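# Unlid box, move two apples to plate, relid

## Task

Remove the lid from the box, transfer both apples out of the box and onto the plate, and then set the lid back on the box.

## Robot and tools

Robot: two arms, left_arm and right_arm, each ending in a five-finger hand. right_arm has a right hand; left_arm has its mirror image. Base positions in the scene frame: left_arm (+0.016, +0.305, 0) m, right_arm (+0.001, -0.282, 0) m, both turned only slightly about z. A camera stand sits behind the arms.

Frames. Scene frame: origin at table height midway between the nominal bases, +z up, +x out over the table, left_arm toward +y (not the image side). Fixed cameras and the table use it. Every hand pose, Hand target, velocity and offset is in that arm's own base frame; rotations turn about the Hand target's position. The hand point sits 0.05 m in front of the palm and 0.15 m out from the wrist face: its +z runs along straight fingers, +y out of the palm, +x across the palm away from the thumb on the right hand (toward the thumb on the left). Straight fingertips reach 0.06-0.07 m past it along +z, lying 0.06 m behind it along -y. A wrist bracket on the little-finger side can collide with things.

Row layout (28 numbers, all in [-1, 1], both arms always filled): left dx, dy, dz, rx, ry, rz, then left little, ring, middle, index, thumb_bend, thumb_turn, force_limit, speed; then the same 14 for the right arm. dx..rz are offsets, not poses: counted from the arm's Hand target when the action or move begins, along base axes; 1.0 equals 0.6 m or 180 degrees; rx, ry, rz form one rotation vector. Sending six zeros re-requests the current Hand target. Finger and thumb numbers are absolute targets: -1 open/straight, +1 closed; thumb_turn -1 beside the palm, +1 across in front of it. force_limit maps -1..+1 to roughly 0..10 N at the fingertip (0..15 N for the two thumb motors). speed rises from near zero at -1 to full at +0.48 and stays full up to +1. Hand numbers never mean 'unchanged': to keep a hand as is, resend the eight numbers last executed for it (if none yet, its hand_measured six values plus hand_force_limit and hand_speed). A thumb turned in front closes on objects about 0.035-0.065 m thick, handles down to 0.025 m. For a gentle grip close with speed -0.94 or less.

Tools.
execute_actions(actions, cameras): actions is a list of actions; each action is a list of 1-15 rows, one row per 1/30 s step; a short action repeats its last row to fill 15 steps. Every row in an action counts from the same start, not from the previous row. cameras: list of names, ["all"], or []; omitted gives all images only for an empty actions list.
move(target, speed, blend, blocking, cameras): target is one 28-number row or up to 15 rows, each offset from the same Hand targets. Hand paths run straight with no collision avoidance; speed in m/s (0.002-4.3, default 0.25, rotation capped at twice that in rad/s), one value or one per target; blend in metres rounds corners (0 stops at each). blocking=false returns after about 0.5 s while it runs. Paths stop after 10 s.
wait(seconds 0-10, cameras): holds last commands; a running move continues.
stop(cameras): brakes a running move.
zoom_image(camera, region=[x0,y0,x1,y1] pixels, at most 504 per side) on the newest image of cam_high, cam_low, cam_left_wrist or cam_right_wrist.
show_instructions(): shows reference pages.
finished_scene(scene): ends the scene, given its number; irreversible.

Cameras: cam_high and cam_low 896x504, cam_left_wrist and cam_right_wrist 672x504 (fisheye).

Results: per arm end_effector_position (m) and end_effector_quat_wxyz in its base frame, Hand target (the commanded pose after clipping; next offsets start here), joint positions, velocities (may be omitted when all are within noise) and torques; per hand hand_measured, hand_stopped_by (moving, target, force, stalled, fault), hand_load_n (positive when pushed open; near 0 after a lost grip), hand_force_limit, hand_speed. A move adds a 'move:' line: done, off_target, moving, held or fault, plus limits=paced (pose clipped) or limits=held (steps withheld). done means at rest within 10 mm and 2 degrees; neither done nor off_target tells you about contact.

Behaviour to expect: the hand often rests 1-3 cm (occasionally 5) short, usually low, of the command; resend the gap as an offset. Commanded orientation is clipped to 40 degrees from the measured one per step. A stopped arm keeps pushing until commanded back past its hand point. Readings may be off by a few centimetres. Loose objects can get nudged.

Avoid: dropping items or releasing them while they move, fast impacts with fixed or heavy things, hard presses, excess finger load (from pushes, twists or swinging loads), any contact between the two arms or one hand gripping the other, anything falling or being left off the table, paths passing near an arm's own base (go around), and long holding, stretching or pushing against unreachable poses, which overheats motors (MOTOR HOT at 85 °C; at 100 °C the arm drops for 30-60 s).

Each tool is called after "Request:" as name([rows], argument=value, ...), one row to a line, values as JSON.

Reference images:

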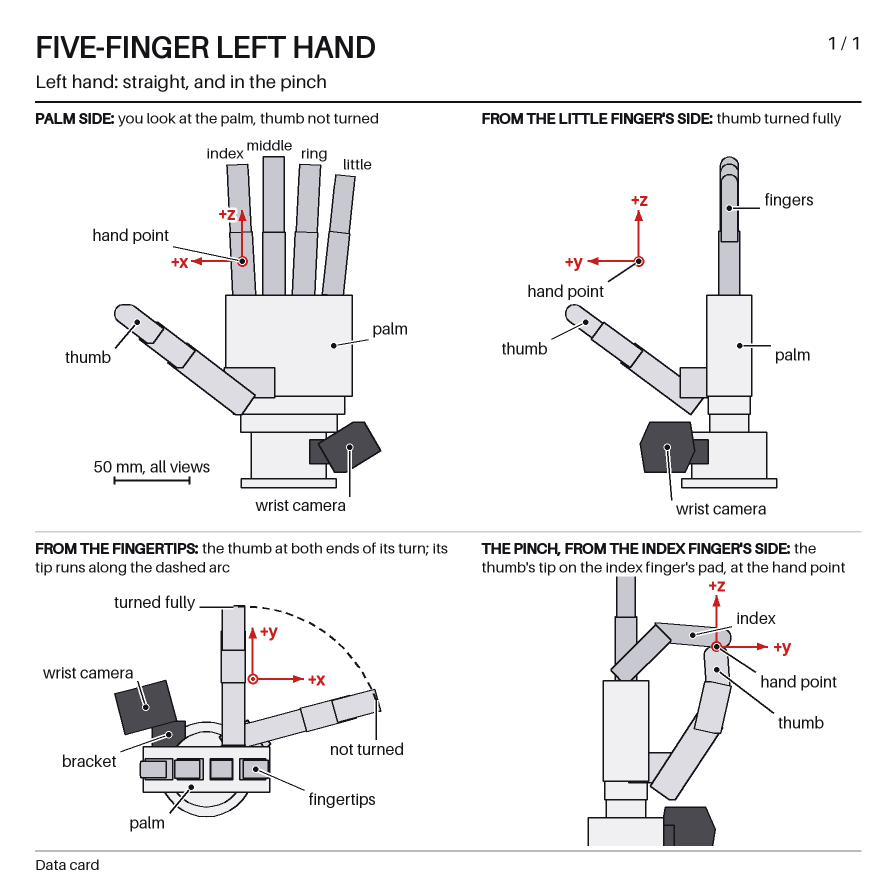

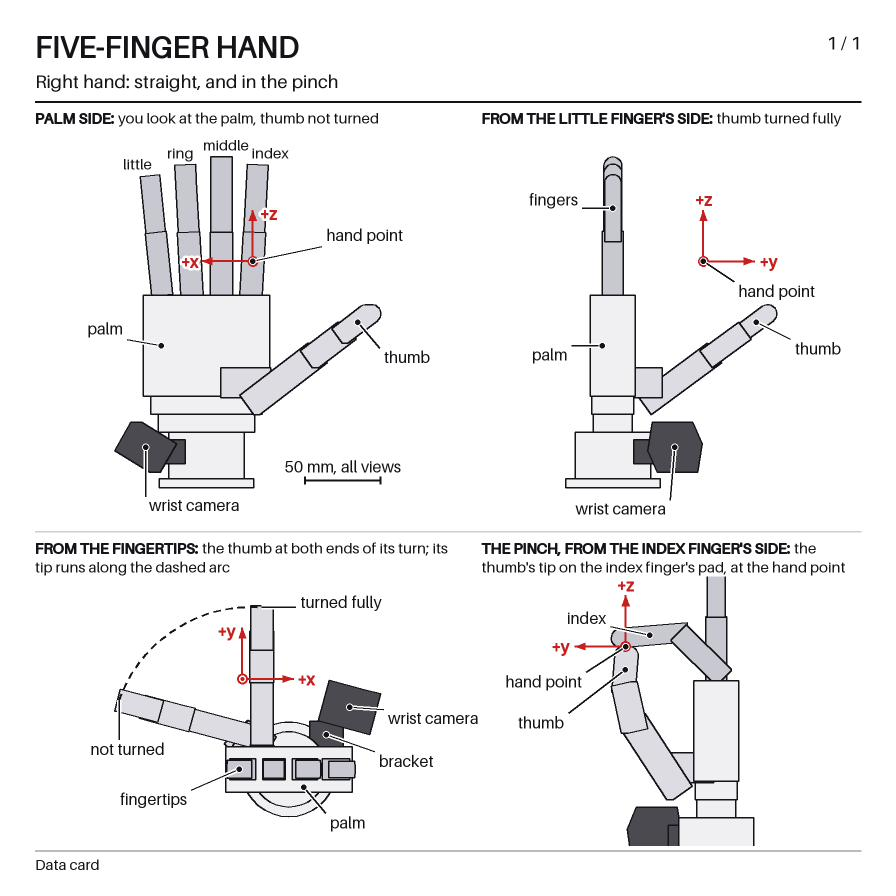

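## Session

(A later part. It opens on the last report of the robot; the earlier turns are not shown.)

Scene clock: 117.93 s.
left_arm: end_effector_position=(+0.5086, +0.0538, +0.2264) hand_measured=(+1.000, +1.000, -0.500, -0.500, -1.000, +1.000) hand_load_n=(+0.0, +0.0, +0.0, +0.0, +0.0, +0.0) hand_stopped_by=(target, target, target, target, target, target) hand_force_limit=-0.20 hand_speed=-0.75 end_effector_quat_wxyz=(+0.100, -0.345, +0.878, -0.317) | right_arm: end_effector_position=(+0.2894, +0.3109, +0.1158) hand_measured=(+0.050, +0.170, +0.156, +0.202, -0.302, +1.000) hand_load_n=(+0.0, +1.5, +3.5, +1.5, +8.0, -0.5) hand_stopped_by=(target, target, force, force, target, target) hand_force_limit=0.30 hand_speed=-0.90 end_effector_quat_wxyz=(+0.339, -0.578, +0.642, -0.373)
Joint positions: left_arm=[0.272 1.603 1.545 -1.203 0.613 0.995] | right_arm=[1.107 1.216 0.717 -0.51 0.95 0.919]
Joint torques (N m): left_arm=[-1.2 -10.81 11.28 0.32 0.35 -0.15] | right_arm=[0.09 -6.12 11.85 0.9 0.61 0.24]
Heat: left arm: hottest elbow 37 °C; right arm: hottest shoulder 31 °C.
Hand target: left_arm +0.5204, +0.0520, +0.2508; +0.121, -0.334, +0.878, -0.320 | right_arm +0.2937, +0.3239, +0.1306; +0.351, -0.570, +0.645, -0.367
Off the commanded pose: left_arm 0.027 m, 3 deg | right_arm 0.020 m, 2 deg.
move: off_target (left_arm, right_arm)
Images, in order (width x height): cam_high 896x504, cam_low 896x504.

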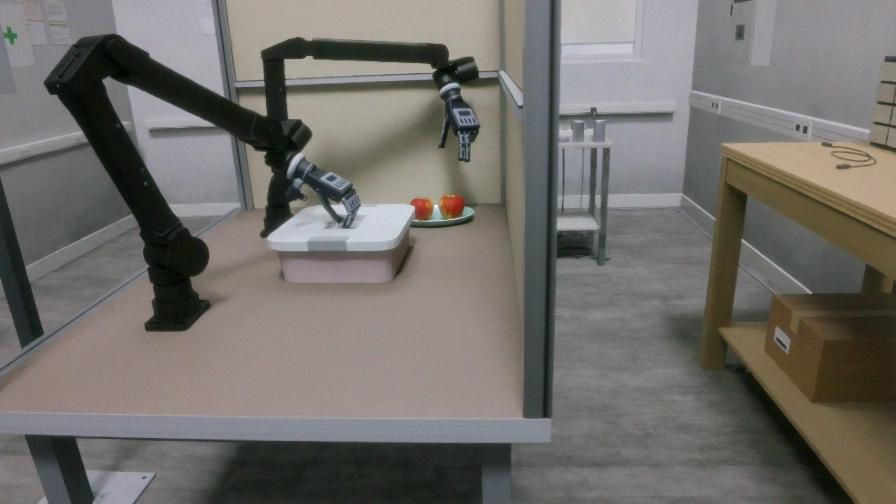

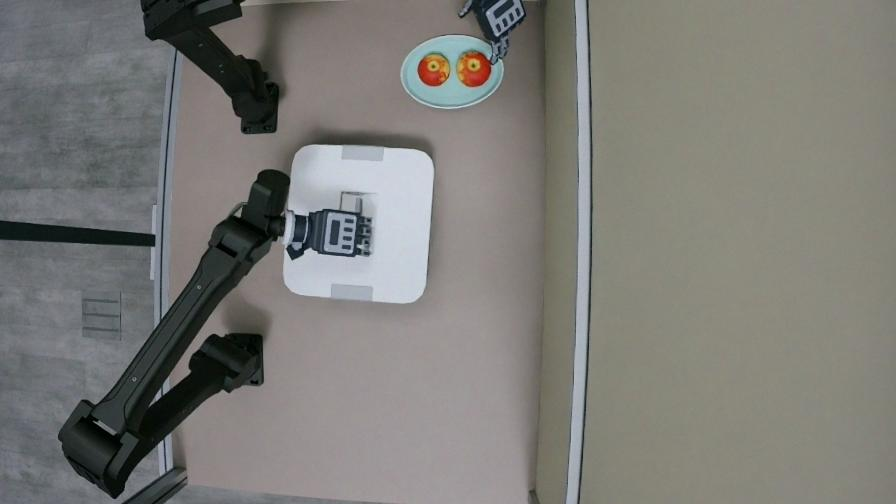

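Request:
move([
  [0,0,0,0,0,0,1,1,-0.5,-0.5,-1,1,-0.2,-0.75,0.002,0.004,0.012,0,0,0,0.05,0.17,0.6,0.6,-0.3,1,0.3,-0.9],
], speed=0.06, cameras=["cam_low","cam_high"])

Request:
zoom_image(camera="cam_high", region=[250, 180, 430, 300])

Request:
zoom_image(camera="cam_low", region=[270, 130, 450, 310])

Scene clock: 120.20 s.
left_arm: end_effector_position=(+0.5086, +0.0538, +0.2264) hand_measured=(+1.000, +1.000, -0.500, -0.500, -1.000, +1.000) hand_load_n=(+0.0, +0.0, +0.0, +0.0, +0.0, +0.0) hand_stopped_by=(target, target, target, target, target, target) hand_force_limit=-0.20 hand_speed=-0.75 end_effector_quat_wxyz=(+0.100, -0.345, +0.878, -0.317) | right_arm: end_effector_position=(+0.2883, +0.3089, +0.1151) hand_measured=(+0.050, +0.170, +0.156, +0.202, -0.302, +1.000) hand_load_n=(+0.0, +1.0, +3.5, +2.0, +7.5, +0.0) hand_stopped_by=(target, target, force, force, target, target) hand_force_limit=0.30 hand_speed=-0.90 end_effector_quat_wxyz=(+0.335, -0.579, +0.643, -0.374)
Joint positions: left_arm=[0.272 1.603 1.545 -1.203 0.613 0.995] | right_arm=[1.107 1.216 0.719 -0.527 0.95 0.926]
Joint torques (N m): left_arm=[-1.26 -10.7 11.37 0.42 0.34 -0.11] | right_arm=[0.03 -6.71 13.18 0.76 0.6 0.17]
Heat: left arm: hottest elbow 37 °C; right arm: hottest shoulder 31 °C.
Hand target: left_arm +0.5204, +0.0520, +0.2508; +0.121, -0.334, +0.878, -0.320 | right_arm +0.2949, +0.3262, +0.1378; +0.351, -0.570, +0.645, -0.367
Off the commanded pose: left_arm 0.027 m, 3 deg | right_arm 0.029 m, 2 deg.
move: off_target (left_arm, right_arm)
Images, in order (width x height): cam_high 896x504, cam_low 896x504.

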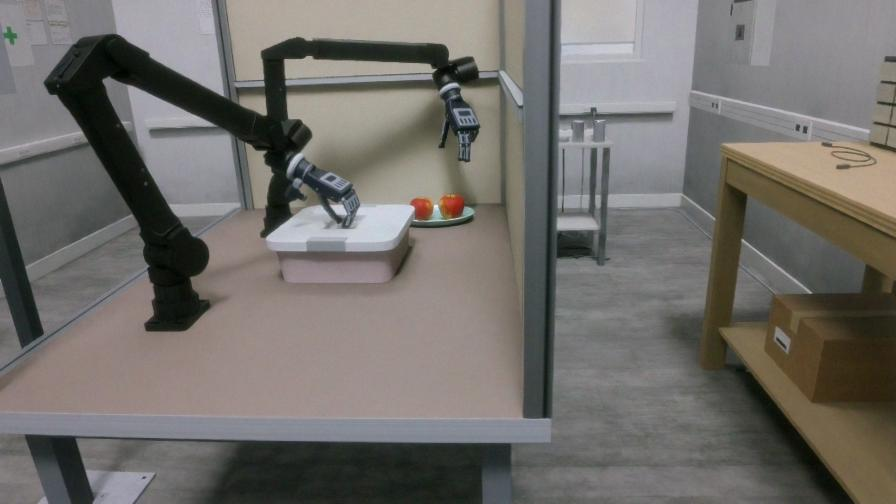

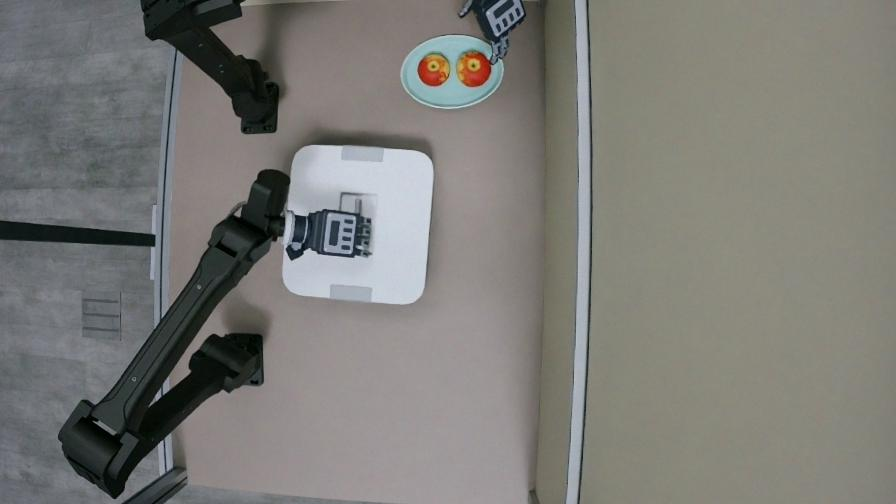

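Scaled by 2.800 from the camera's 896x504 image, which has a finer 1280x720 frame.

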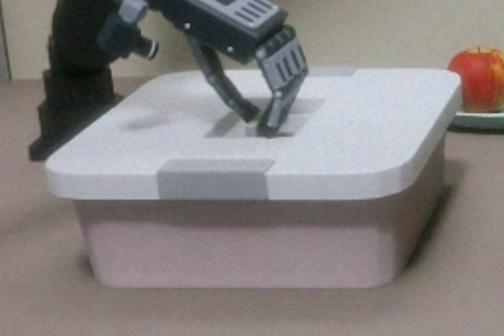

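Scaled by 2.800 from the camera's 896x504 image, which has a finer 1280x720 frame.

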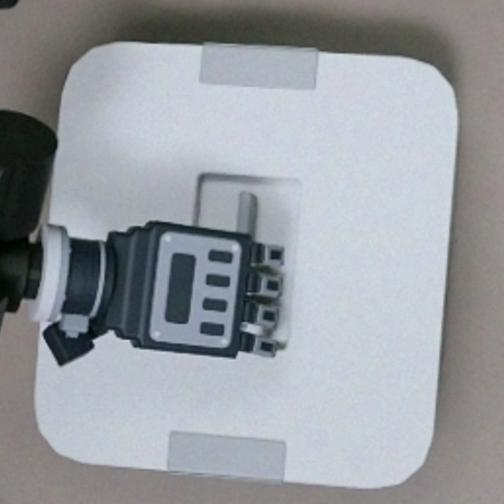

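Request:
move([
  [0,0,0,0,0,0,1,1,-0.5,-0.5,-1,1,-0.2,-0.75,0.000,0.002,0.055,0,0,0,0.05,0.17,0.6,0.6,-0.3,1,0.3,-0.9],
], speed=0.1, cameras=["cam_low","cam_high"])

Request:
zoom_image(camera="cam_high", region=[250, 180, 430, 300])

Request:
zoom_image(camera="cam_low", region=[270, 130, 450, 310])

Scene clock: 121.90 s.
left_arm: end_effector_position=(+0.5086, +0.0538, +0.2264) hand_measured=(+1.000, +1.000, -0.500, -0.500, -1.000, +1.000) hand_load_n=(+0.0, +0.0, -0.5, +0.0, +0.0, +0.0) hand_stopped_by=(target, target, target, target, target, target) hand_force_limit=-0.20 hand_speed=-0.75 end_effector_quat_wxyz=(+0.100, -0.345, +0.878, -0.317) | right_arm: end_effector_position=(+0.2866, +0.3061, +0.1319) hand_measured=(+0.050, +0.170, +0.156, +0.202, -0.302, +1.000) hand_load_n=(+0.0, +0.5, +3.0, +5.0, +6.0, +0.0) hand_stopped_by=(target, target, force, force, target, target) hand_force_limit=0.30 hand_speed=-0.90 end_effector_quat_wxyz=(-0.317, +0.589, -0.639, +0.380)
Joint positions: left_arm=[0.272 1.603 1.545 -1.203 0.613 0.995] | right_arm=[1.107 1.201 0.771 -0.638 0.948 0.927]
Joint torques (N m): left_arm=[-0.56 -10.81 11.26 0.53 0.33 -0.07] | right_arm=[0.09 -8.53 14.41 1.05 0.71 0.14]
Heat: left arm: hottest elbow 37 °C; right arm: hottest shoulder 31 °C.
Hand target: left_arm +0.5204, +0.0520, +0.2508; +0.121, -0.334, +0.878, -0.320 | right_arm +0.2949, +0.3274, +0.1708; -0.351, +0.570, -0.645, +0.367
Off the commanded pose: left_arm 0.027 m, 3 deg | right_arm 0.045 m, 5 deg.
move: off_target (left_arm, right_arm)
Images, in order (width x height): cam_high 896x504, cam_low 896x504.

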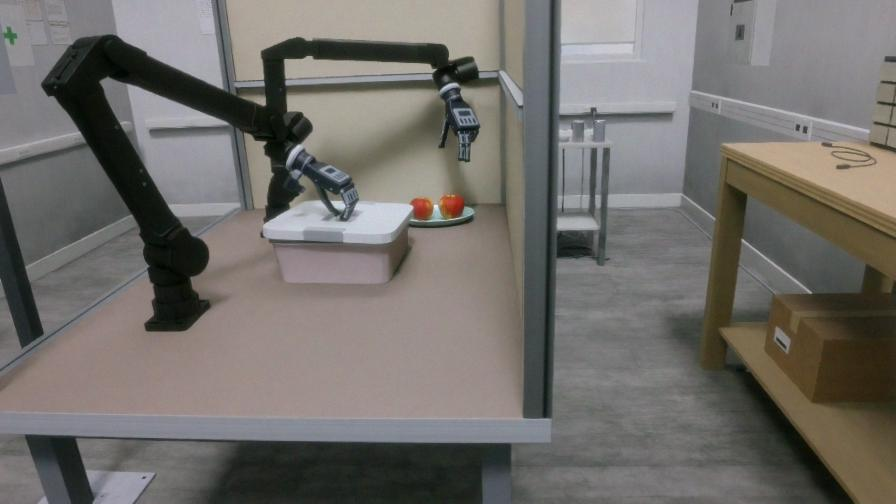

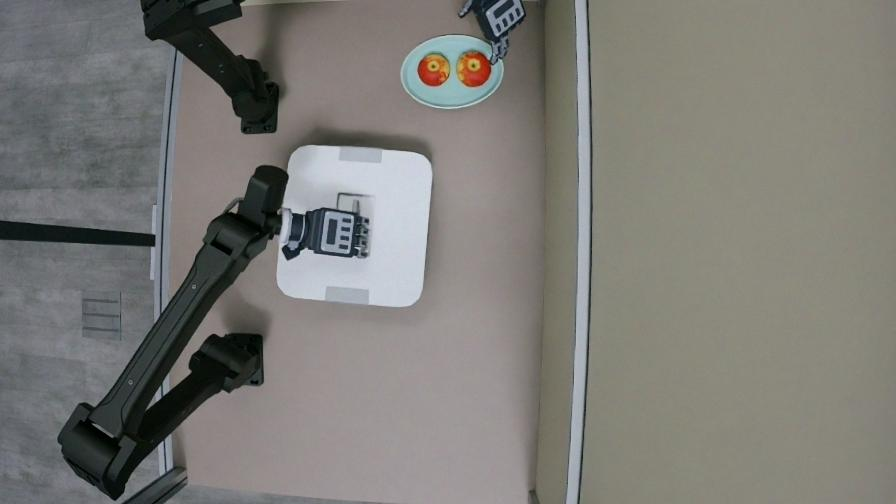

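Scaled by 2.800 from the camera's 896x504 image, which has a finer 1280x720 frame.

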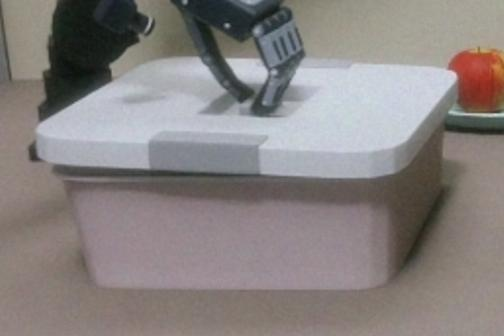

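Scaled by 2.800 from the camera's 896x504 image, which has a finer 1280x720 frame.

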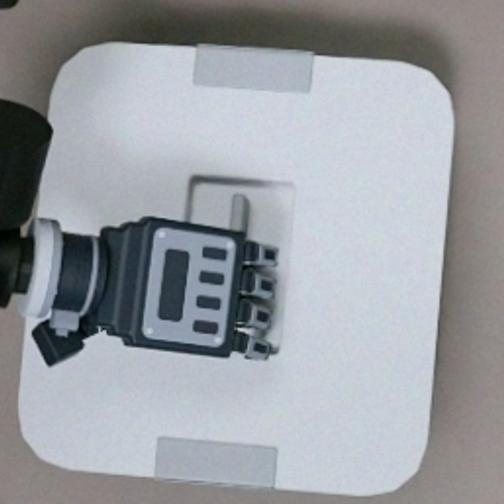

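Request:
move([
  [0,0,0,0,0,0,1,1,-0.5,-0.5,-1,1,-0.2,-0.75,0.02,0.02,0.09,0,0,0,0.05,0.17,0.6,0.6,-0.3,1,0.3,-0.9],
  [0,0,0,0,0,0,1,1,-0.5,-0.5,-1,1,-0.2,-0.75,0.02,-0.23,0.09,0,0,0,0.05,0.17,0.6,0.6,-0.3,1,0.3,-0.9],
], speed=0.2, blend=[0.03,0], cameras=["cam_low"])

Request:
zoom_image(camera="cam_low", region=[270, 130, 450, 310])

Scene clock: 124.53 s.
left_arm: end_effector_position=(+0.5086, +0.0538, +0.2264) hand_measured=(+1.000, +1.000, -0.500, -0.500, -1.000, +1.000) hand_load_n=(+0.0, +0.0, +0.0, +0.0, +0.0, +0.0) hand_stopped_by=(target, target, target, target, target, target) hand_force_limit=-0.20 hand_speed=-0.75 end_effector_quat_wxyz=(+0.100, -0.345, +0.878, -0.317) | right_arm: end_effector_position=(+0.3021, +0.1851, +0.2133) hand_measured=(+0.050, +0.170, +0.156, +0.202, -0.302, +1.000) hand_load_n=(+0.0, +0.0, +3.0, +5.0, +6.0, +0.5) hand_stopped_by=(target, target, force, force, target, target) hand_force_limit=0.30 hand_speed=-0.90 end_effector_quat_wxyz=(+0.334, -0.580, +0.645, -0.368)
Joint positions: left_arm=[0.272 1.603 1.545 -1.203 0.613 0.995] | right_arm=[0.804 0.777 0.699 -0.683 0.745 0.578]
Joint torques (N m): left_arm=[-1.08 -11.05 11.18 0.32 0.35 -0.09] | right_arm=[-0.67 -2.55 10.51 2.86 0.32 0.09]
Heat: left arm: hottest elbow 37 °C; right arm: hottest shoulder 31 °C.
Hand target: left_arm +0.5204, +0.0520, +0.2508; +0.121, -0.334, +0.878, -0.320 | right_arm +0.3069, +0.1894, +0.2248; +0.351, -0.570, +0.645, -0.367
Off the commanded pose: left_arm 0.027 m, 3 deg | right_arm 0.013 m, 2 deg.
move: off_target (left_arm, right_arm); blend cut to 0.0286 m at target 1
Images, in order (width x height): cam_low 896x504.

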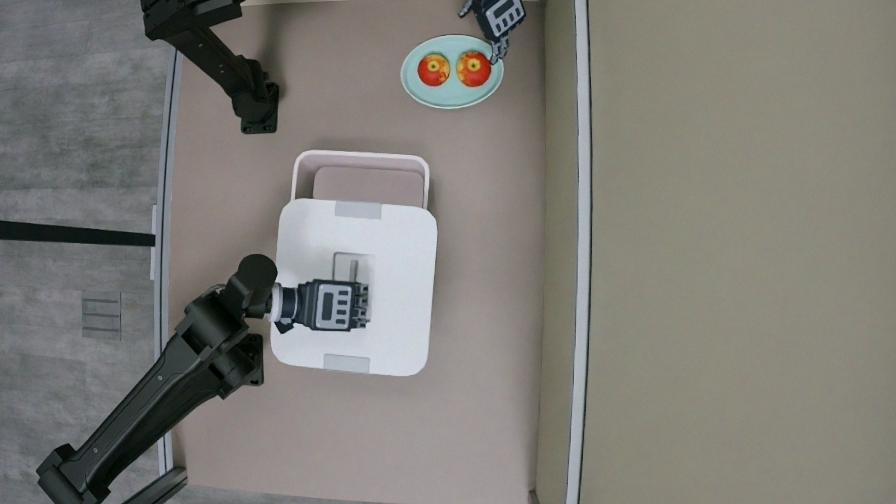

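Scaled by 2.800 from the camera's 896x504 image, which has a finer 1280x720 frame.

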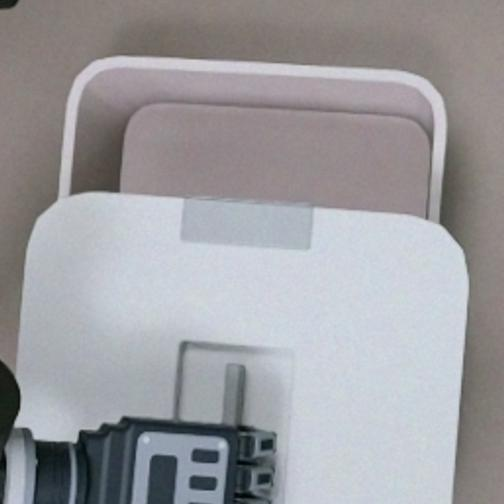

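Request:
move([
  [0,0,0,0,0,0,1,1,-0.5,-0.5,-1,1,-0.2,-0.75,-0.0257,0.2093,0,0,0,-0.003,0.05,0.17,0.6,0.6,-0.3,1,0.3,-0.9],
  [0,0,0,0,0,0,1,1,-0.5,-0.5,-1,1,-0.2,-0.75,-0.0257,0.2093,-0.105,0,0,-0.003,0.05,0.17,0.6,0.6,-0.3,1,0.3,-0.9],
], speed=[0.2,0.12], cameras=["cam_low"])

Request:
zoom_image(camera="cam_low", region=[270, 130, 450, 310])

Scene clock: 128.60 s.
left_arm: end_effector_position=(+0.5086, +0.0538, +0.2264) hand_measured=(+1.000, +1.000, -0.500, -0.500, -1.000, +1.000) hand_load_n=(+0.0, +0.0, +0.0, +0.0, +0.0, +0.0) hand_stopped_by=(target, target, target, target, target, target) hand_force_limit=-0.20 hand_speed=-0.75 end_effector_quat_wxyz=(+0.100, -0.345, +0.878, -0.317) | right_arm: end_effector_position=(+0.2865, +0.3076, +0.1492) hand_measured=(+0.050, +0.170, +0.156, +0.202, -0.302, +1.000) hand_load_n=(+0.0, +0.0, +3.0, +5.5, +6.0, +0.0) hand_stopped_by=(target, target, force, force, target, target) hand_force_limit=0.30 hand_speed=-0.90 end_effector_quat_wxyz=(+0.330, -0.583, +0.641, -0.375)
Joint positions: left_arm=[0.272 1.603 1.545 -1.203 0.613 0.995] | right_arm=[1.109 1.168 0.785 -0.653 0.948 0.924]
Joint torques (N m): left_arm=[-1.08 -10.46 11.25 0.36 0.37 -0.09] | right_arm=[-0.5 -7.3 9.98 2.48 0.84 0.26]
Heat: left arm: hottest elbow 38 °C; right arm: hottest shoulder 31 °C.
Hand target: left_arm +0.5204, +0.0520, +0.2508; +0.121, -0.334, +0.878, -0.320 | right_arm +0.2915, +0.3151, +0.1619; +0.350, -0.568, +0.648, -0.369
Off the commanded pose: left_arm 0.027 m, 3 deg | right_arm 0.015 m, 3 deg.
move: off_target (left_arm, right_arm)
Images, in order (width x height): cam_low 896x504.

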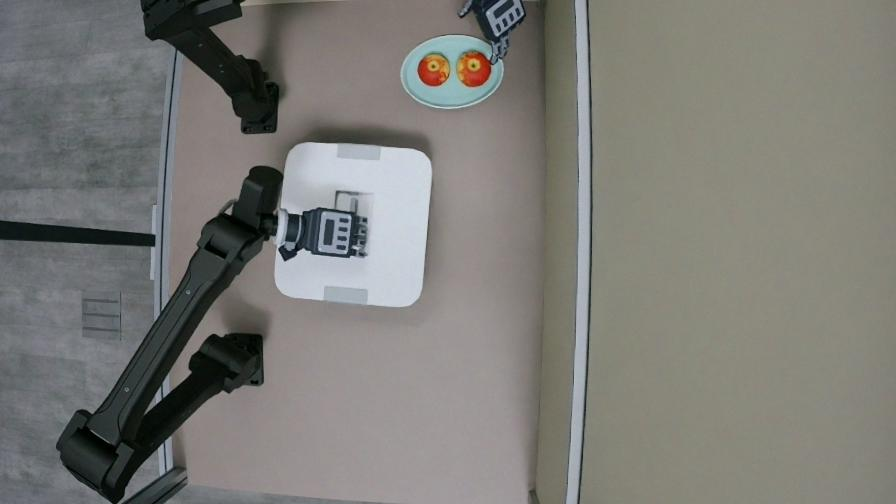

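Scaled by 2.800 from the camera's 896x504 image, which has a finer 1280x720 frame.

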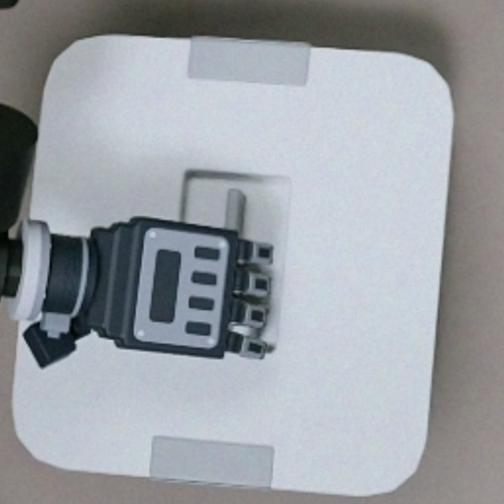

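Request:
move([
  [0,0,0,0,0,0,1,1,-0.5,-0.5,-1,1,-0.2,-0.75,0.003,0.000,-0.018,0,0,0,0.05,0.17,0.6,0.6,-0.3,1,0.3,-0.9],
], speed=0.06, cameras=["cam_low","cam_high"])

Request:
zoom_image(camera="cam_high", region=[250, 180, 430, 300])

Request:
zoom_image(camera="cam_low", region=[270, 130, 450, 310])

Scene clock: 131.17 s.
left_arm: end_effector_position=(+0.5086, +0.0538, +0.2264) hand_measured=(+1.000, +1.000, -0.500, -0.500, -1.000, +1.000) hand_load_n=(+0.0, +0.0, +0.0, +0.0, +0.0, +0.0) hand_stopped_by=(target, target, target, target, target, target) hand_force_limit=-0.20 hand_speed=-0.75 end_effector_quat_wxyz=(+0.100, -0.345, +0.878, -0.317) | right_arm: end_effector_position=(+0.2879, +0.3105, +0.1448) hand_measured=(+0.050, +0.170, +0.156, +0.202, -0.302, +1.000) hand_load_n=(+0.0, +0.0, +2.5, +5.5, +6.0, +0.5) hand_stopped_by=(target, target, force, force, target, target) hand_force_limit=0.30 hand_speed=-0.90 end_effector_quat_wxyz=(+0.338, -0.578, +0.643, -0.371)
Joint positions: left_arm=[0.272 1.603 1.545 -1.203 0.613 0.995] | right_arm=[1.109 1.172 0.769 -0.612 0.948 0.924]
Joint torques (N m): left_arm=[-0.79 -10.75 11.1 0.5 0.38 -0.08] | right_arm=[-0.62 -6.42 9.39 2.33 0.72 0.15]
Heat: left arm: hottest elbow 38 °C; right arm: hottest shoulder 31 °C.
Hand target: left_arm +0.5204, +0.0520, +0.2508; +0.121, -0.334, +0.878, -0.320 | right_arm +0.2933, +0.3151, +0.1510; +0.350, -0.568, +0.648, -0.369
Off the commanded pose: left_arm 0.027 m, 3 deg | right_arm 0.009 m, 2 deg.
move: off_target (left_arm)
Images, in order (width x height): cam_high 896x504, cam_low 896x504.

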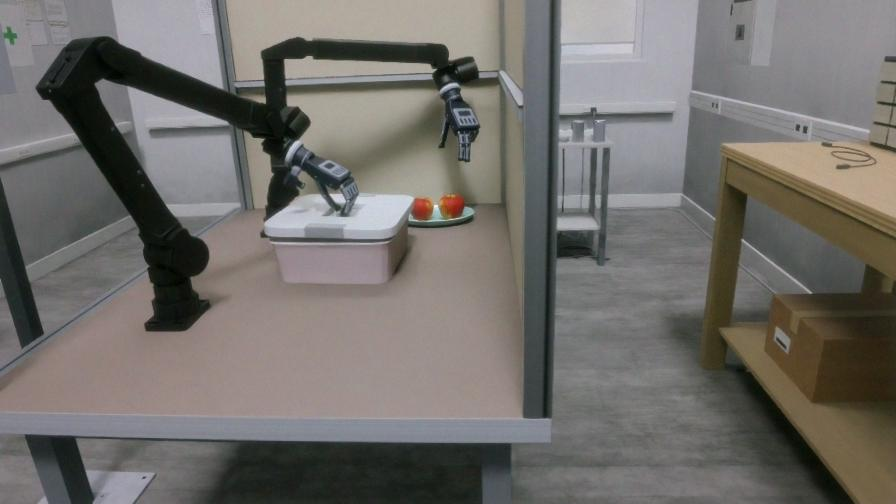

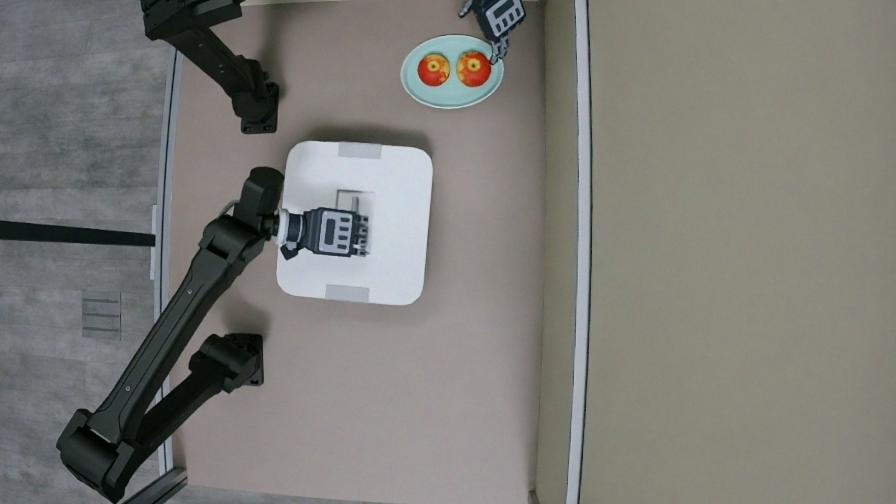

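Scaled by 2.800 from the camera's 896x504 image, which has a finer 1280x720 frame.

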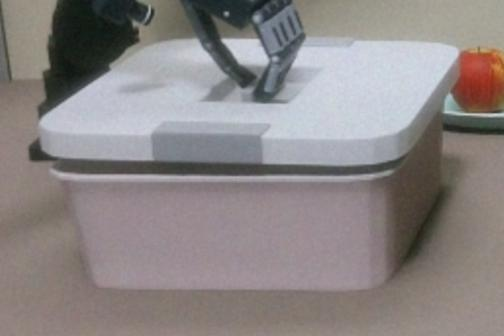

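Scaled by 2.800 from the camera's 896x504 image, which has a finer 1280x720 frame.

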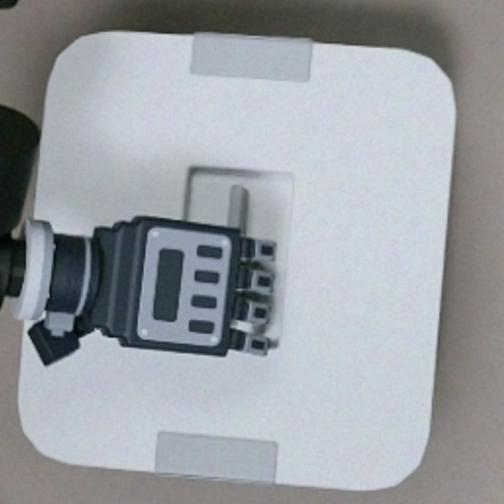

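Request:
move([
  [0,0,0,0,0,0,1,1,-0.5,-0.5,-1,1,-0.2,-0.75,-0.002,-0.006,-0.012,0,-0.007,0,0.05,0.17,0.6,0.6,-0.3,1,0.3,-0.9],
], speed=0.06, cameras=["cam_low","cam_high"])

Request:
zoom_image(camera="cam_high", region=[250, 180, 430, 300])

Request:
zoom_image(camera="cam_low", region=[270, 130, 450, 310])

Scene clock: 133.13 s.
left_arm: end_effector_position=(+0.5086, +0.0538, +0.2264) hand_measured=(+1.000, +1.000, -0.500, -0.500, -1.000, +1.000) hand_load_n=(+0.0, +0.0, +0.0, +0.0, +0.0, +0.0) hand_stopped_by=(target, target, target, target, target, target) hand_force_limit=-0.20 hand_speed=-0.75 end_effector_quat_wxyz=(+0.100, -0.345, +0.878, -0.317) | right_arm: end_effector_position=(+0.2886, +0.3058, +0.1358) hand_measured=(+0.050, +0.170, +0.156, +0.202, -0.302, +1.000) hand_load_n=(+0.5, +0.0, +2.5, +5.0, +6.0, +0.5) hand_stopped_by=(target, target, force, force, target, target) hand_force_limit=0.30 hand_speed=-0.90 end_effector_quat_wxyz=(+0.343, -0.572, +0.643, -0.377)
Joint positions: left_arm=[0.272 1.603 1.545 -1.203 0.613 0.995] | right_arm=[1.109 1.172 0.735 -0.565 0.964 0.923]
Joint torques (N m): left_arm=[-1.49 -11.34 11.28 0.4 0.33 -0.1] | right_arm=[-0.38 -6.48 9.32 2.41 0.9 0.09]
Heat: left arm: hottest elbow 38 °C; right arm: hottest shoulder 31 °C.
Hand target: left_arm +0.5204, +0.0520, +0.2508; +0.121, -0.334, +0.878, -0.320 | right_arm +0.2921, +0.3115, +0.1438; +0.357, -0.563, +0.644, -0.375
Off the commanded pose: left_arm 0.027 m, 3 deg | right_arm 0.010 m, 2 deg.
move: off_target (left_arm)
Images, in order (width x height): cam_high 896x504, cam_low 896x504.

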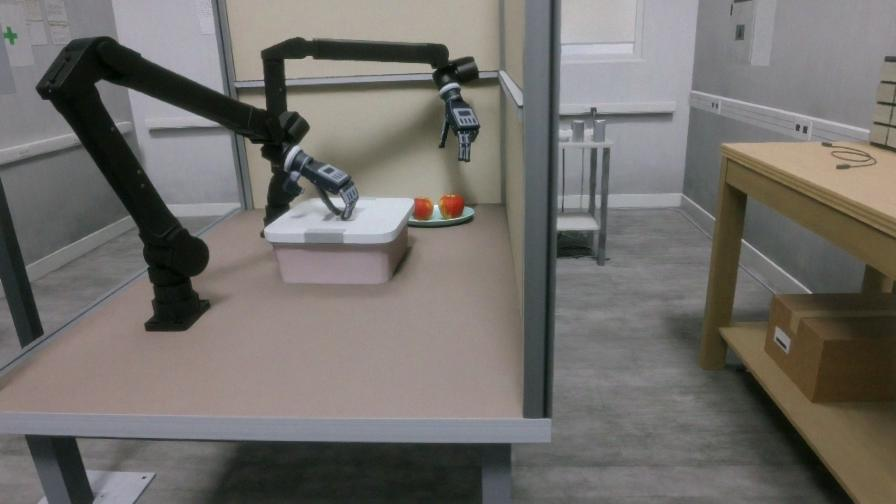

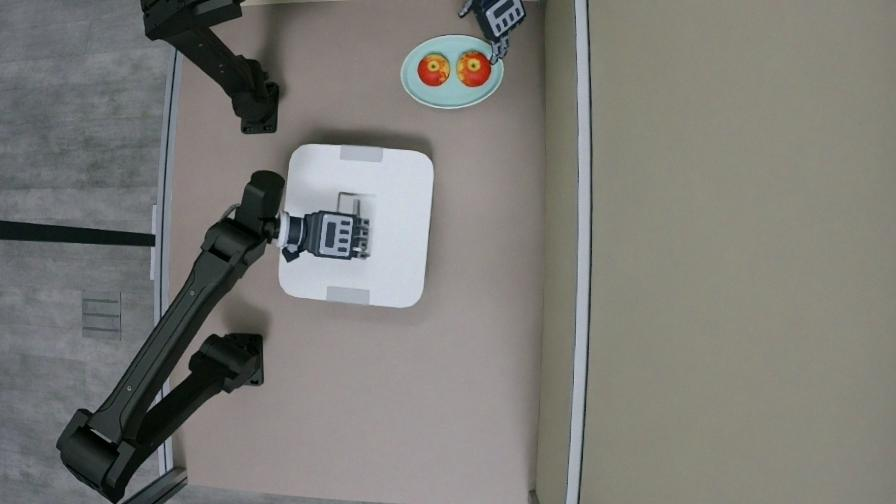

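Scaled by 2.800 from the camera's 896x504 image, which has a finer 1280x720 frame.

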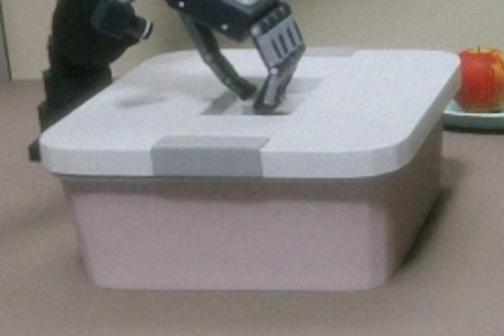

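Scaled by 2.800 from the camera's 896x504 image, which has a finer 1280x720 frame.

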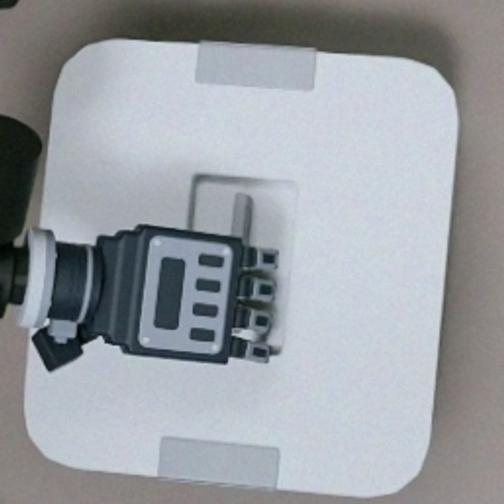

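Request:
move([
  [0,0,0,0,0,0,1,1,-0.5,-0.5,-1,1,-0.2,-0.75,-0.004,0.002,-0.020,0,0,0.001,0.05,0.17,0.6,0.6,-0.3,1,0.3,-0.9],
], speed=0.06, cameras=["cam_low","cam_high"])

Request:
zoom_image(camera="cam_high", region=[250, 180, 430, 300])

Request:
zoom_image(camera="cam_low", region=[270, 130, 450, 310])

Scene clock: 134.57 s.
left_arm: end_effector_position=(+0.5086, +0.0538, +0.2264) hand_measured=(+1.000, +1.000, -0.500, -0.500, -1.000, +1.000) hand_load_n=(+0.0, +0.0, +0.0, +0.0, +0.0, -0.5) hand_stopped_by=(target, target, target, target, target, target) hand_force_limit=-0.20 hand_speed=-0.75 end_effector_quat_wxyz=(+0.100, -0.345, +0.878, -0.317) | right_arm: end_effector_position=(+0.2878, +0.3047, +0.1250) hand_measured=(+0.050, +0.170, +0.156, +0.202, -0.302, +1.000) hand_load_n=(+0.0, +0.5, +3.0, +5.5, +6.0, +0.0) hand_stopped_by=(target, target, force, force, target, target) hand_force_limit=0.30 hand_speed=-0.90 end_effector_quat_wxyz=(+0.343, -0.572, +0.642, -0.378)
Joint positions: left_arm=[0.272 1.603 1.545 -1.203 0.613 0.995] | right_arm=[1.11 1.185 0.713 -0.532 0.967 0.923]
Joint torques (N m): left_arm=[-0.56 -11.11 11.22 0.51 0.37 -0.08] | right_arm=[-0.56 -6.42 9.21 2.24 0.89 0.16]
Heat: left arm: hottest elbow 38 °C; right arm: hottest shoulder 31 °C.
Hand target: left_arm +0.5204, +0.0520, +0.2508; +0.121, -0.334, +0.878, -0.320 | right_arm +0.2897, +0.3125, +0.1317; +0.357, -0.564, +0.643, -0.375
Off the commanded pose: left_arm 0.027 m, 3 deg | right_arm 0.011 m, 2 deg.
move: off_target (left_arm, right_arm)
Images, in order (width x height): cam_high 896x504, cam_low 896x504.

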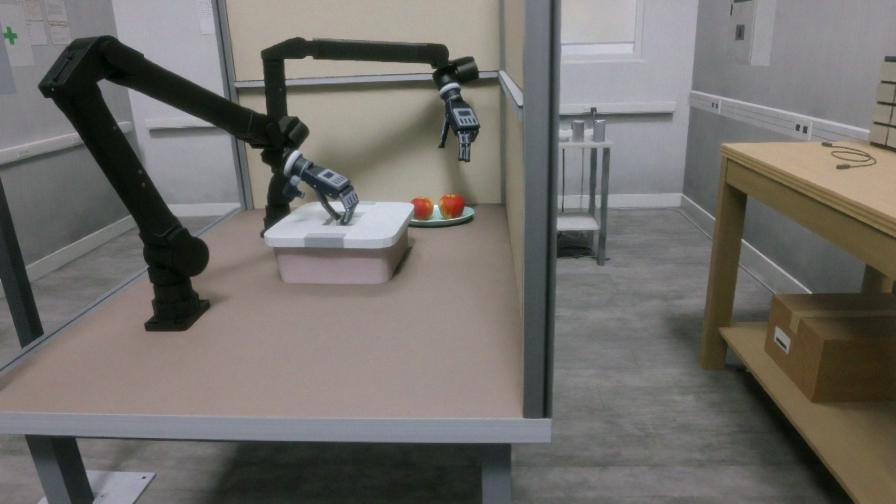

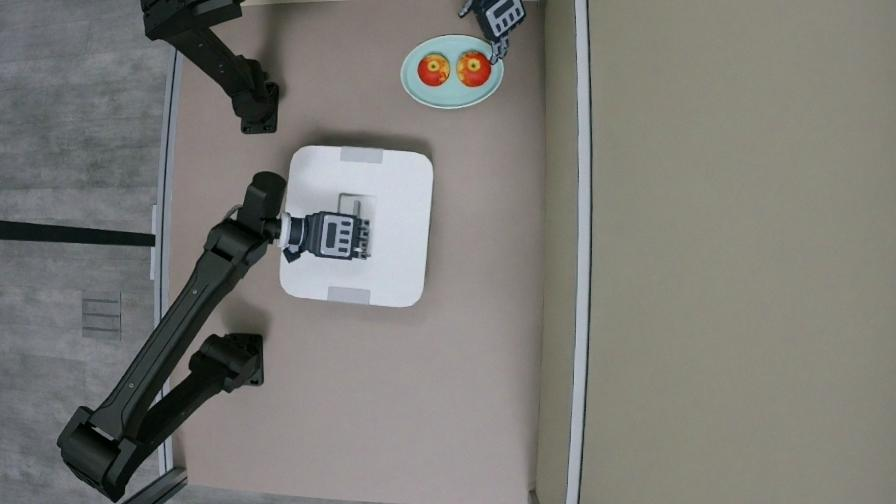

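Scaled by 2.800 from the camera's 896x504 image, which has a finer 1280x720 frame.

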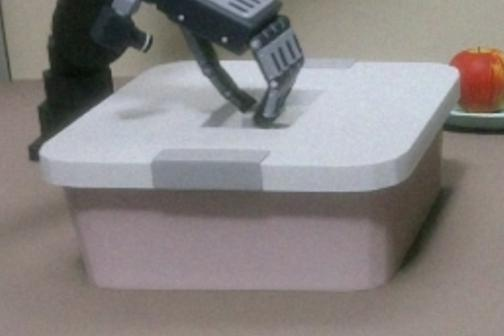

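Scaled by 2.800 from the camera's 896x504 image, which has a finer 1280x720 frame.

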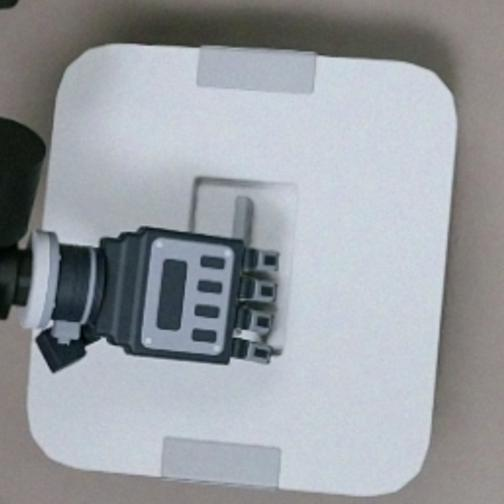

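Request:
move([
  [0,0,0,0,0,0,1,1,-0.5,-0.5,-1,1,-0.2,-0.75,-0.001,0.005,-0.020,0,0,0.0,0.05,0.17,0.6,0.6,-0.3,1,0.3,-0.9],
], speed=0.06, cameras=["cam_low","cam_high"])

Request:
zoom_image(camera="cam_high", region=[250, 180, 430, 300])

Request:
zoom_image(camera="cam_low", region=[270, 130, 450, 310])

Scene clock: 135.93 s.
left_arm: end_effector_position=(+0.5086, +0.0538, +0.2264) hand_measured=(+1.000, +1.000, -0.500, -0.500, -1.000, +1.000) hand_load_n=(+0.0, +0.0, +0.0, +0.0, +0.0, +0.0) hand_stopped_by=(target, target, target, target, target, target) hand_force_limit=-0.20 hand_speed=-0.75 end_effector_quat_wxyz=(+0.100, -0.345, +0.878, -0.317) | right_arm: end_effector_position=(+0.2880, +0.3078, +0.1157) hand_measured=(+0.050, +0.170, +0.156, +0.202, -0.302, +1.000) hand_load_n=(+0.0, +0.0, +3.0, +4.5, +6.5, +0.0) hand_stopped_by=(target, target, force, force, target, target) hand_force_limit=0.30 hand_speed=-0.90 end_effector_quat_wxyz=(+0.344, -0.572, +0.641, -0.379)
Joint positions: left_arm=[0.272 1.603 1.545 -1.203 0.613 0.995] | right_arm=[1.116 1.209 0.702 -0.498 0.972 0.923]
Joint torques (N m): left_arm=[-0.97 -11.11 11.22 0.57 0.36 -0.03] | right_arm=[-0.09 -6.12 8.94 2.37 0.76 0.21]
Heat: left arm: hottest elbow 38 °C; right arm: hottest shoulder 31 °C.
Hand target: left_arm +0.5204, +0.0520, +0.2508; +0.121, -0.334, +0.878, -0.320 | right_arm +0.2892, +0.3156, +0.1198; +0.357, -0.564, +0.643, -0.375
Off the commanded pose: left_arm 0.027 m, 3 deg | right_arm 0.009 m, 2 deg.
move: off_target (left_arm)
Images, in order (width x height): cam_high 896x504, cam_low 896x504.

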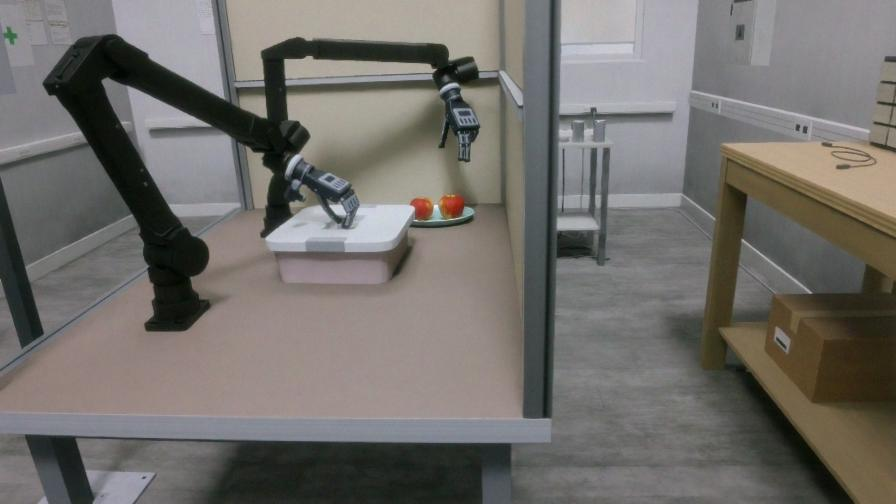

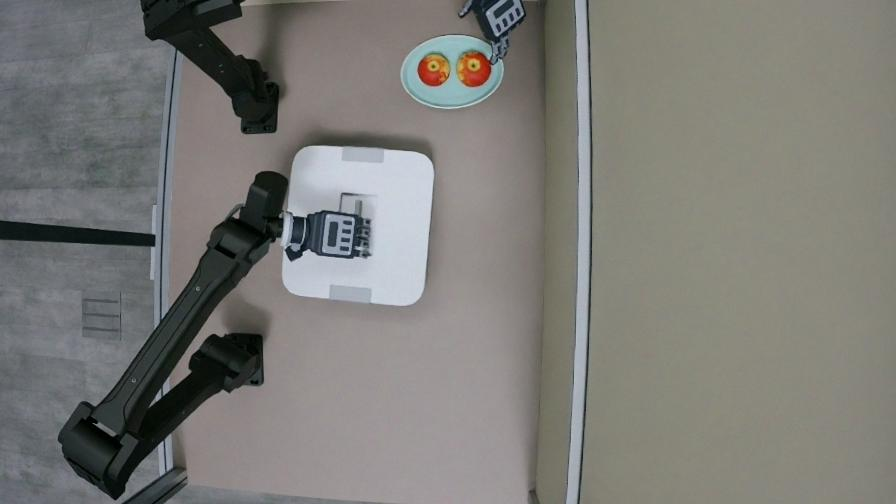

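Scaled by 2.800 from the camera's 896x504 image, which has a finer 1280x720 frame.

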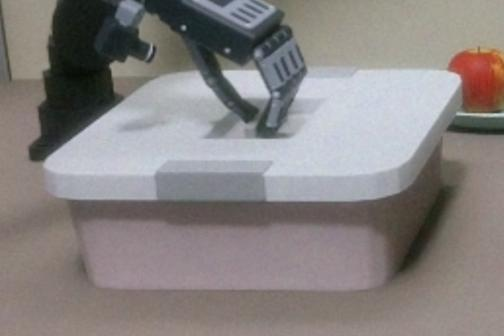

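Scaled by 2.800 from the camera's 896x504 image, which has a finer 1280x720 frame.

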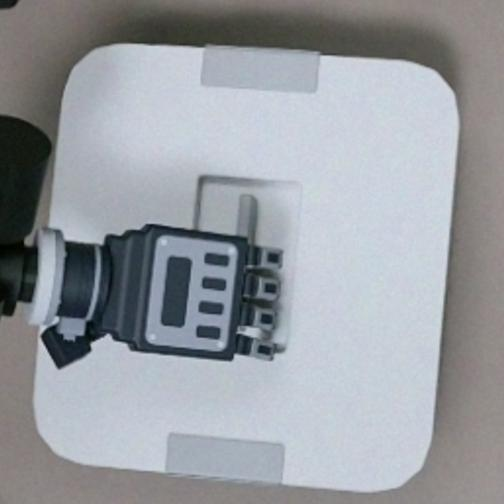

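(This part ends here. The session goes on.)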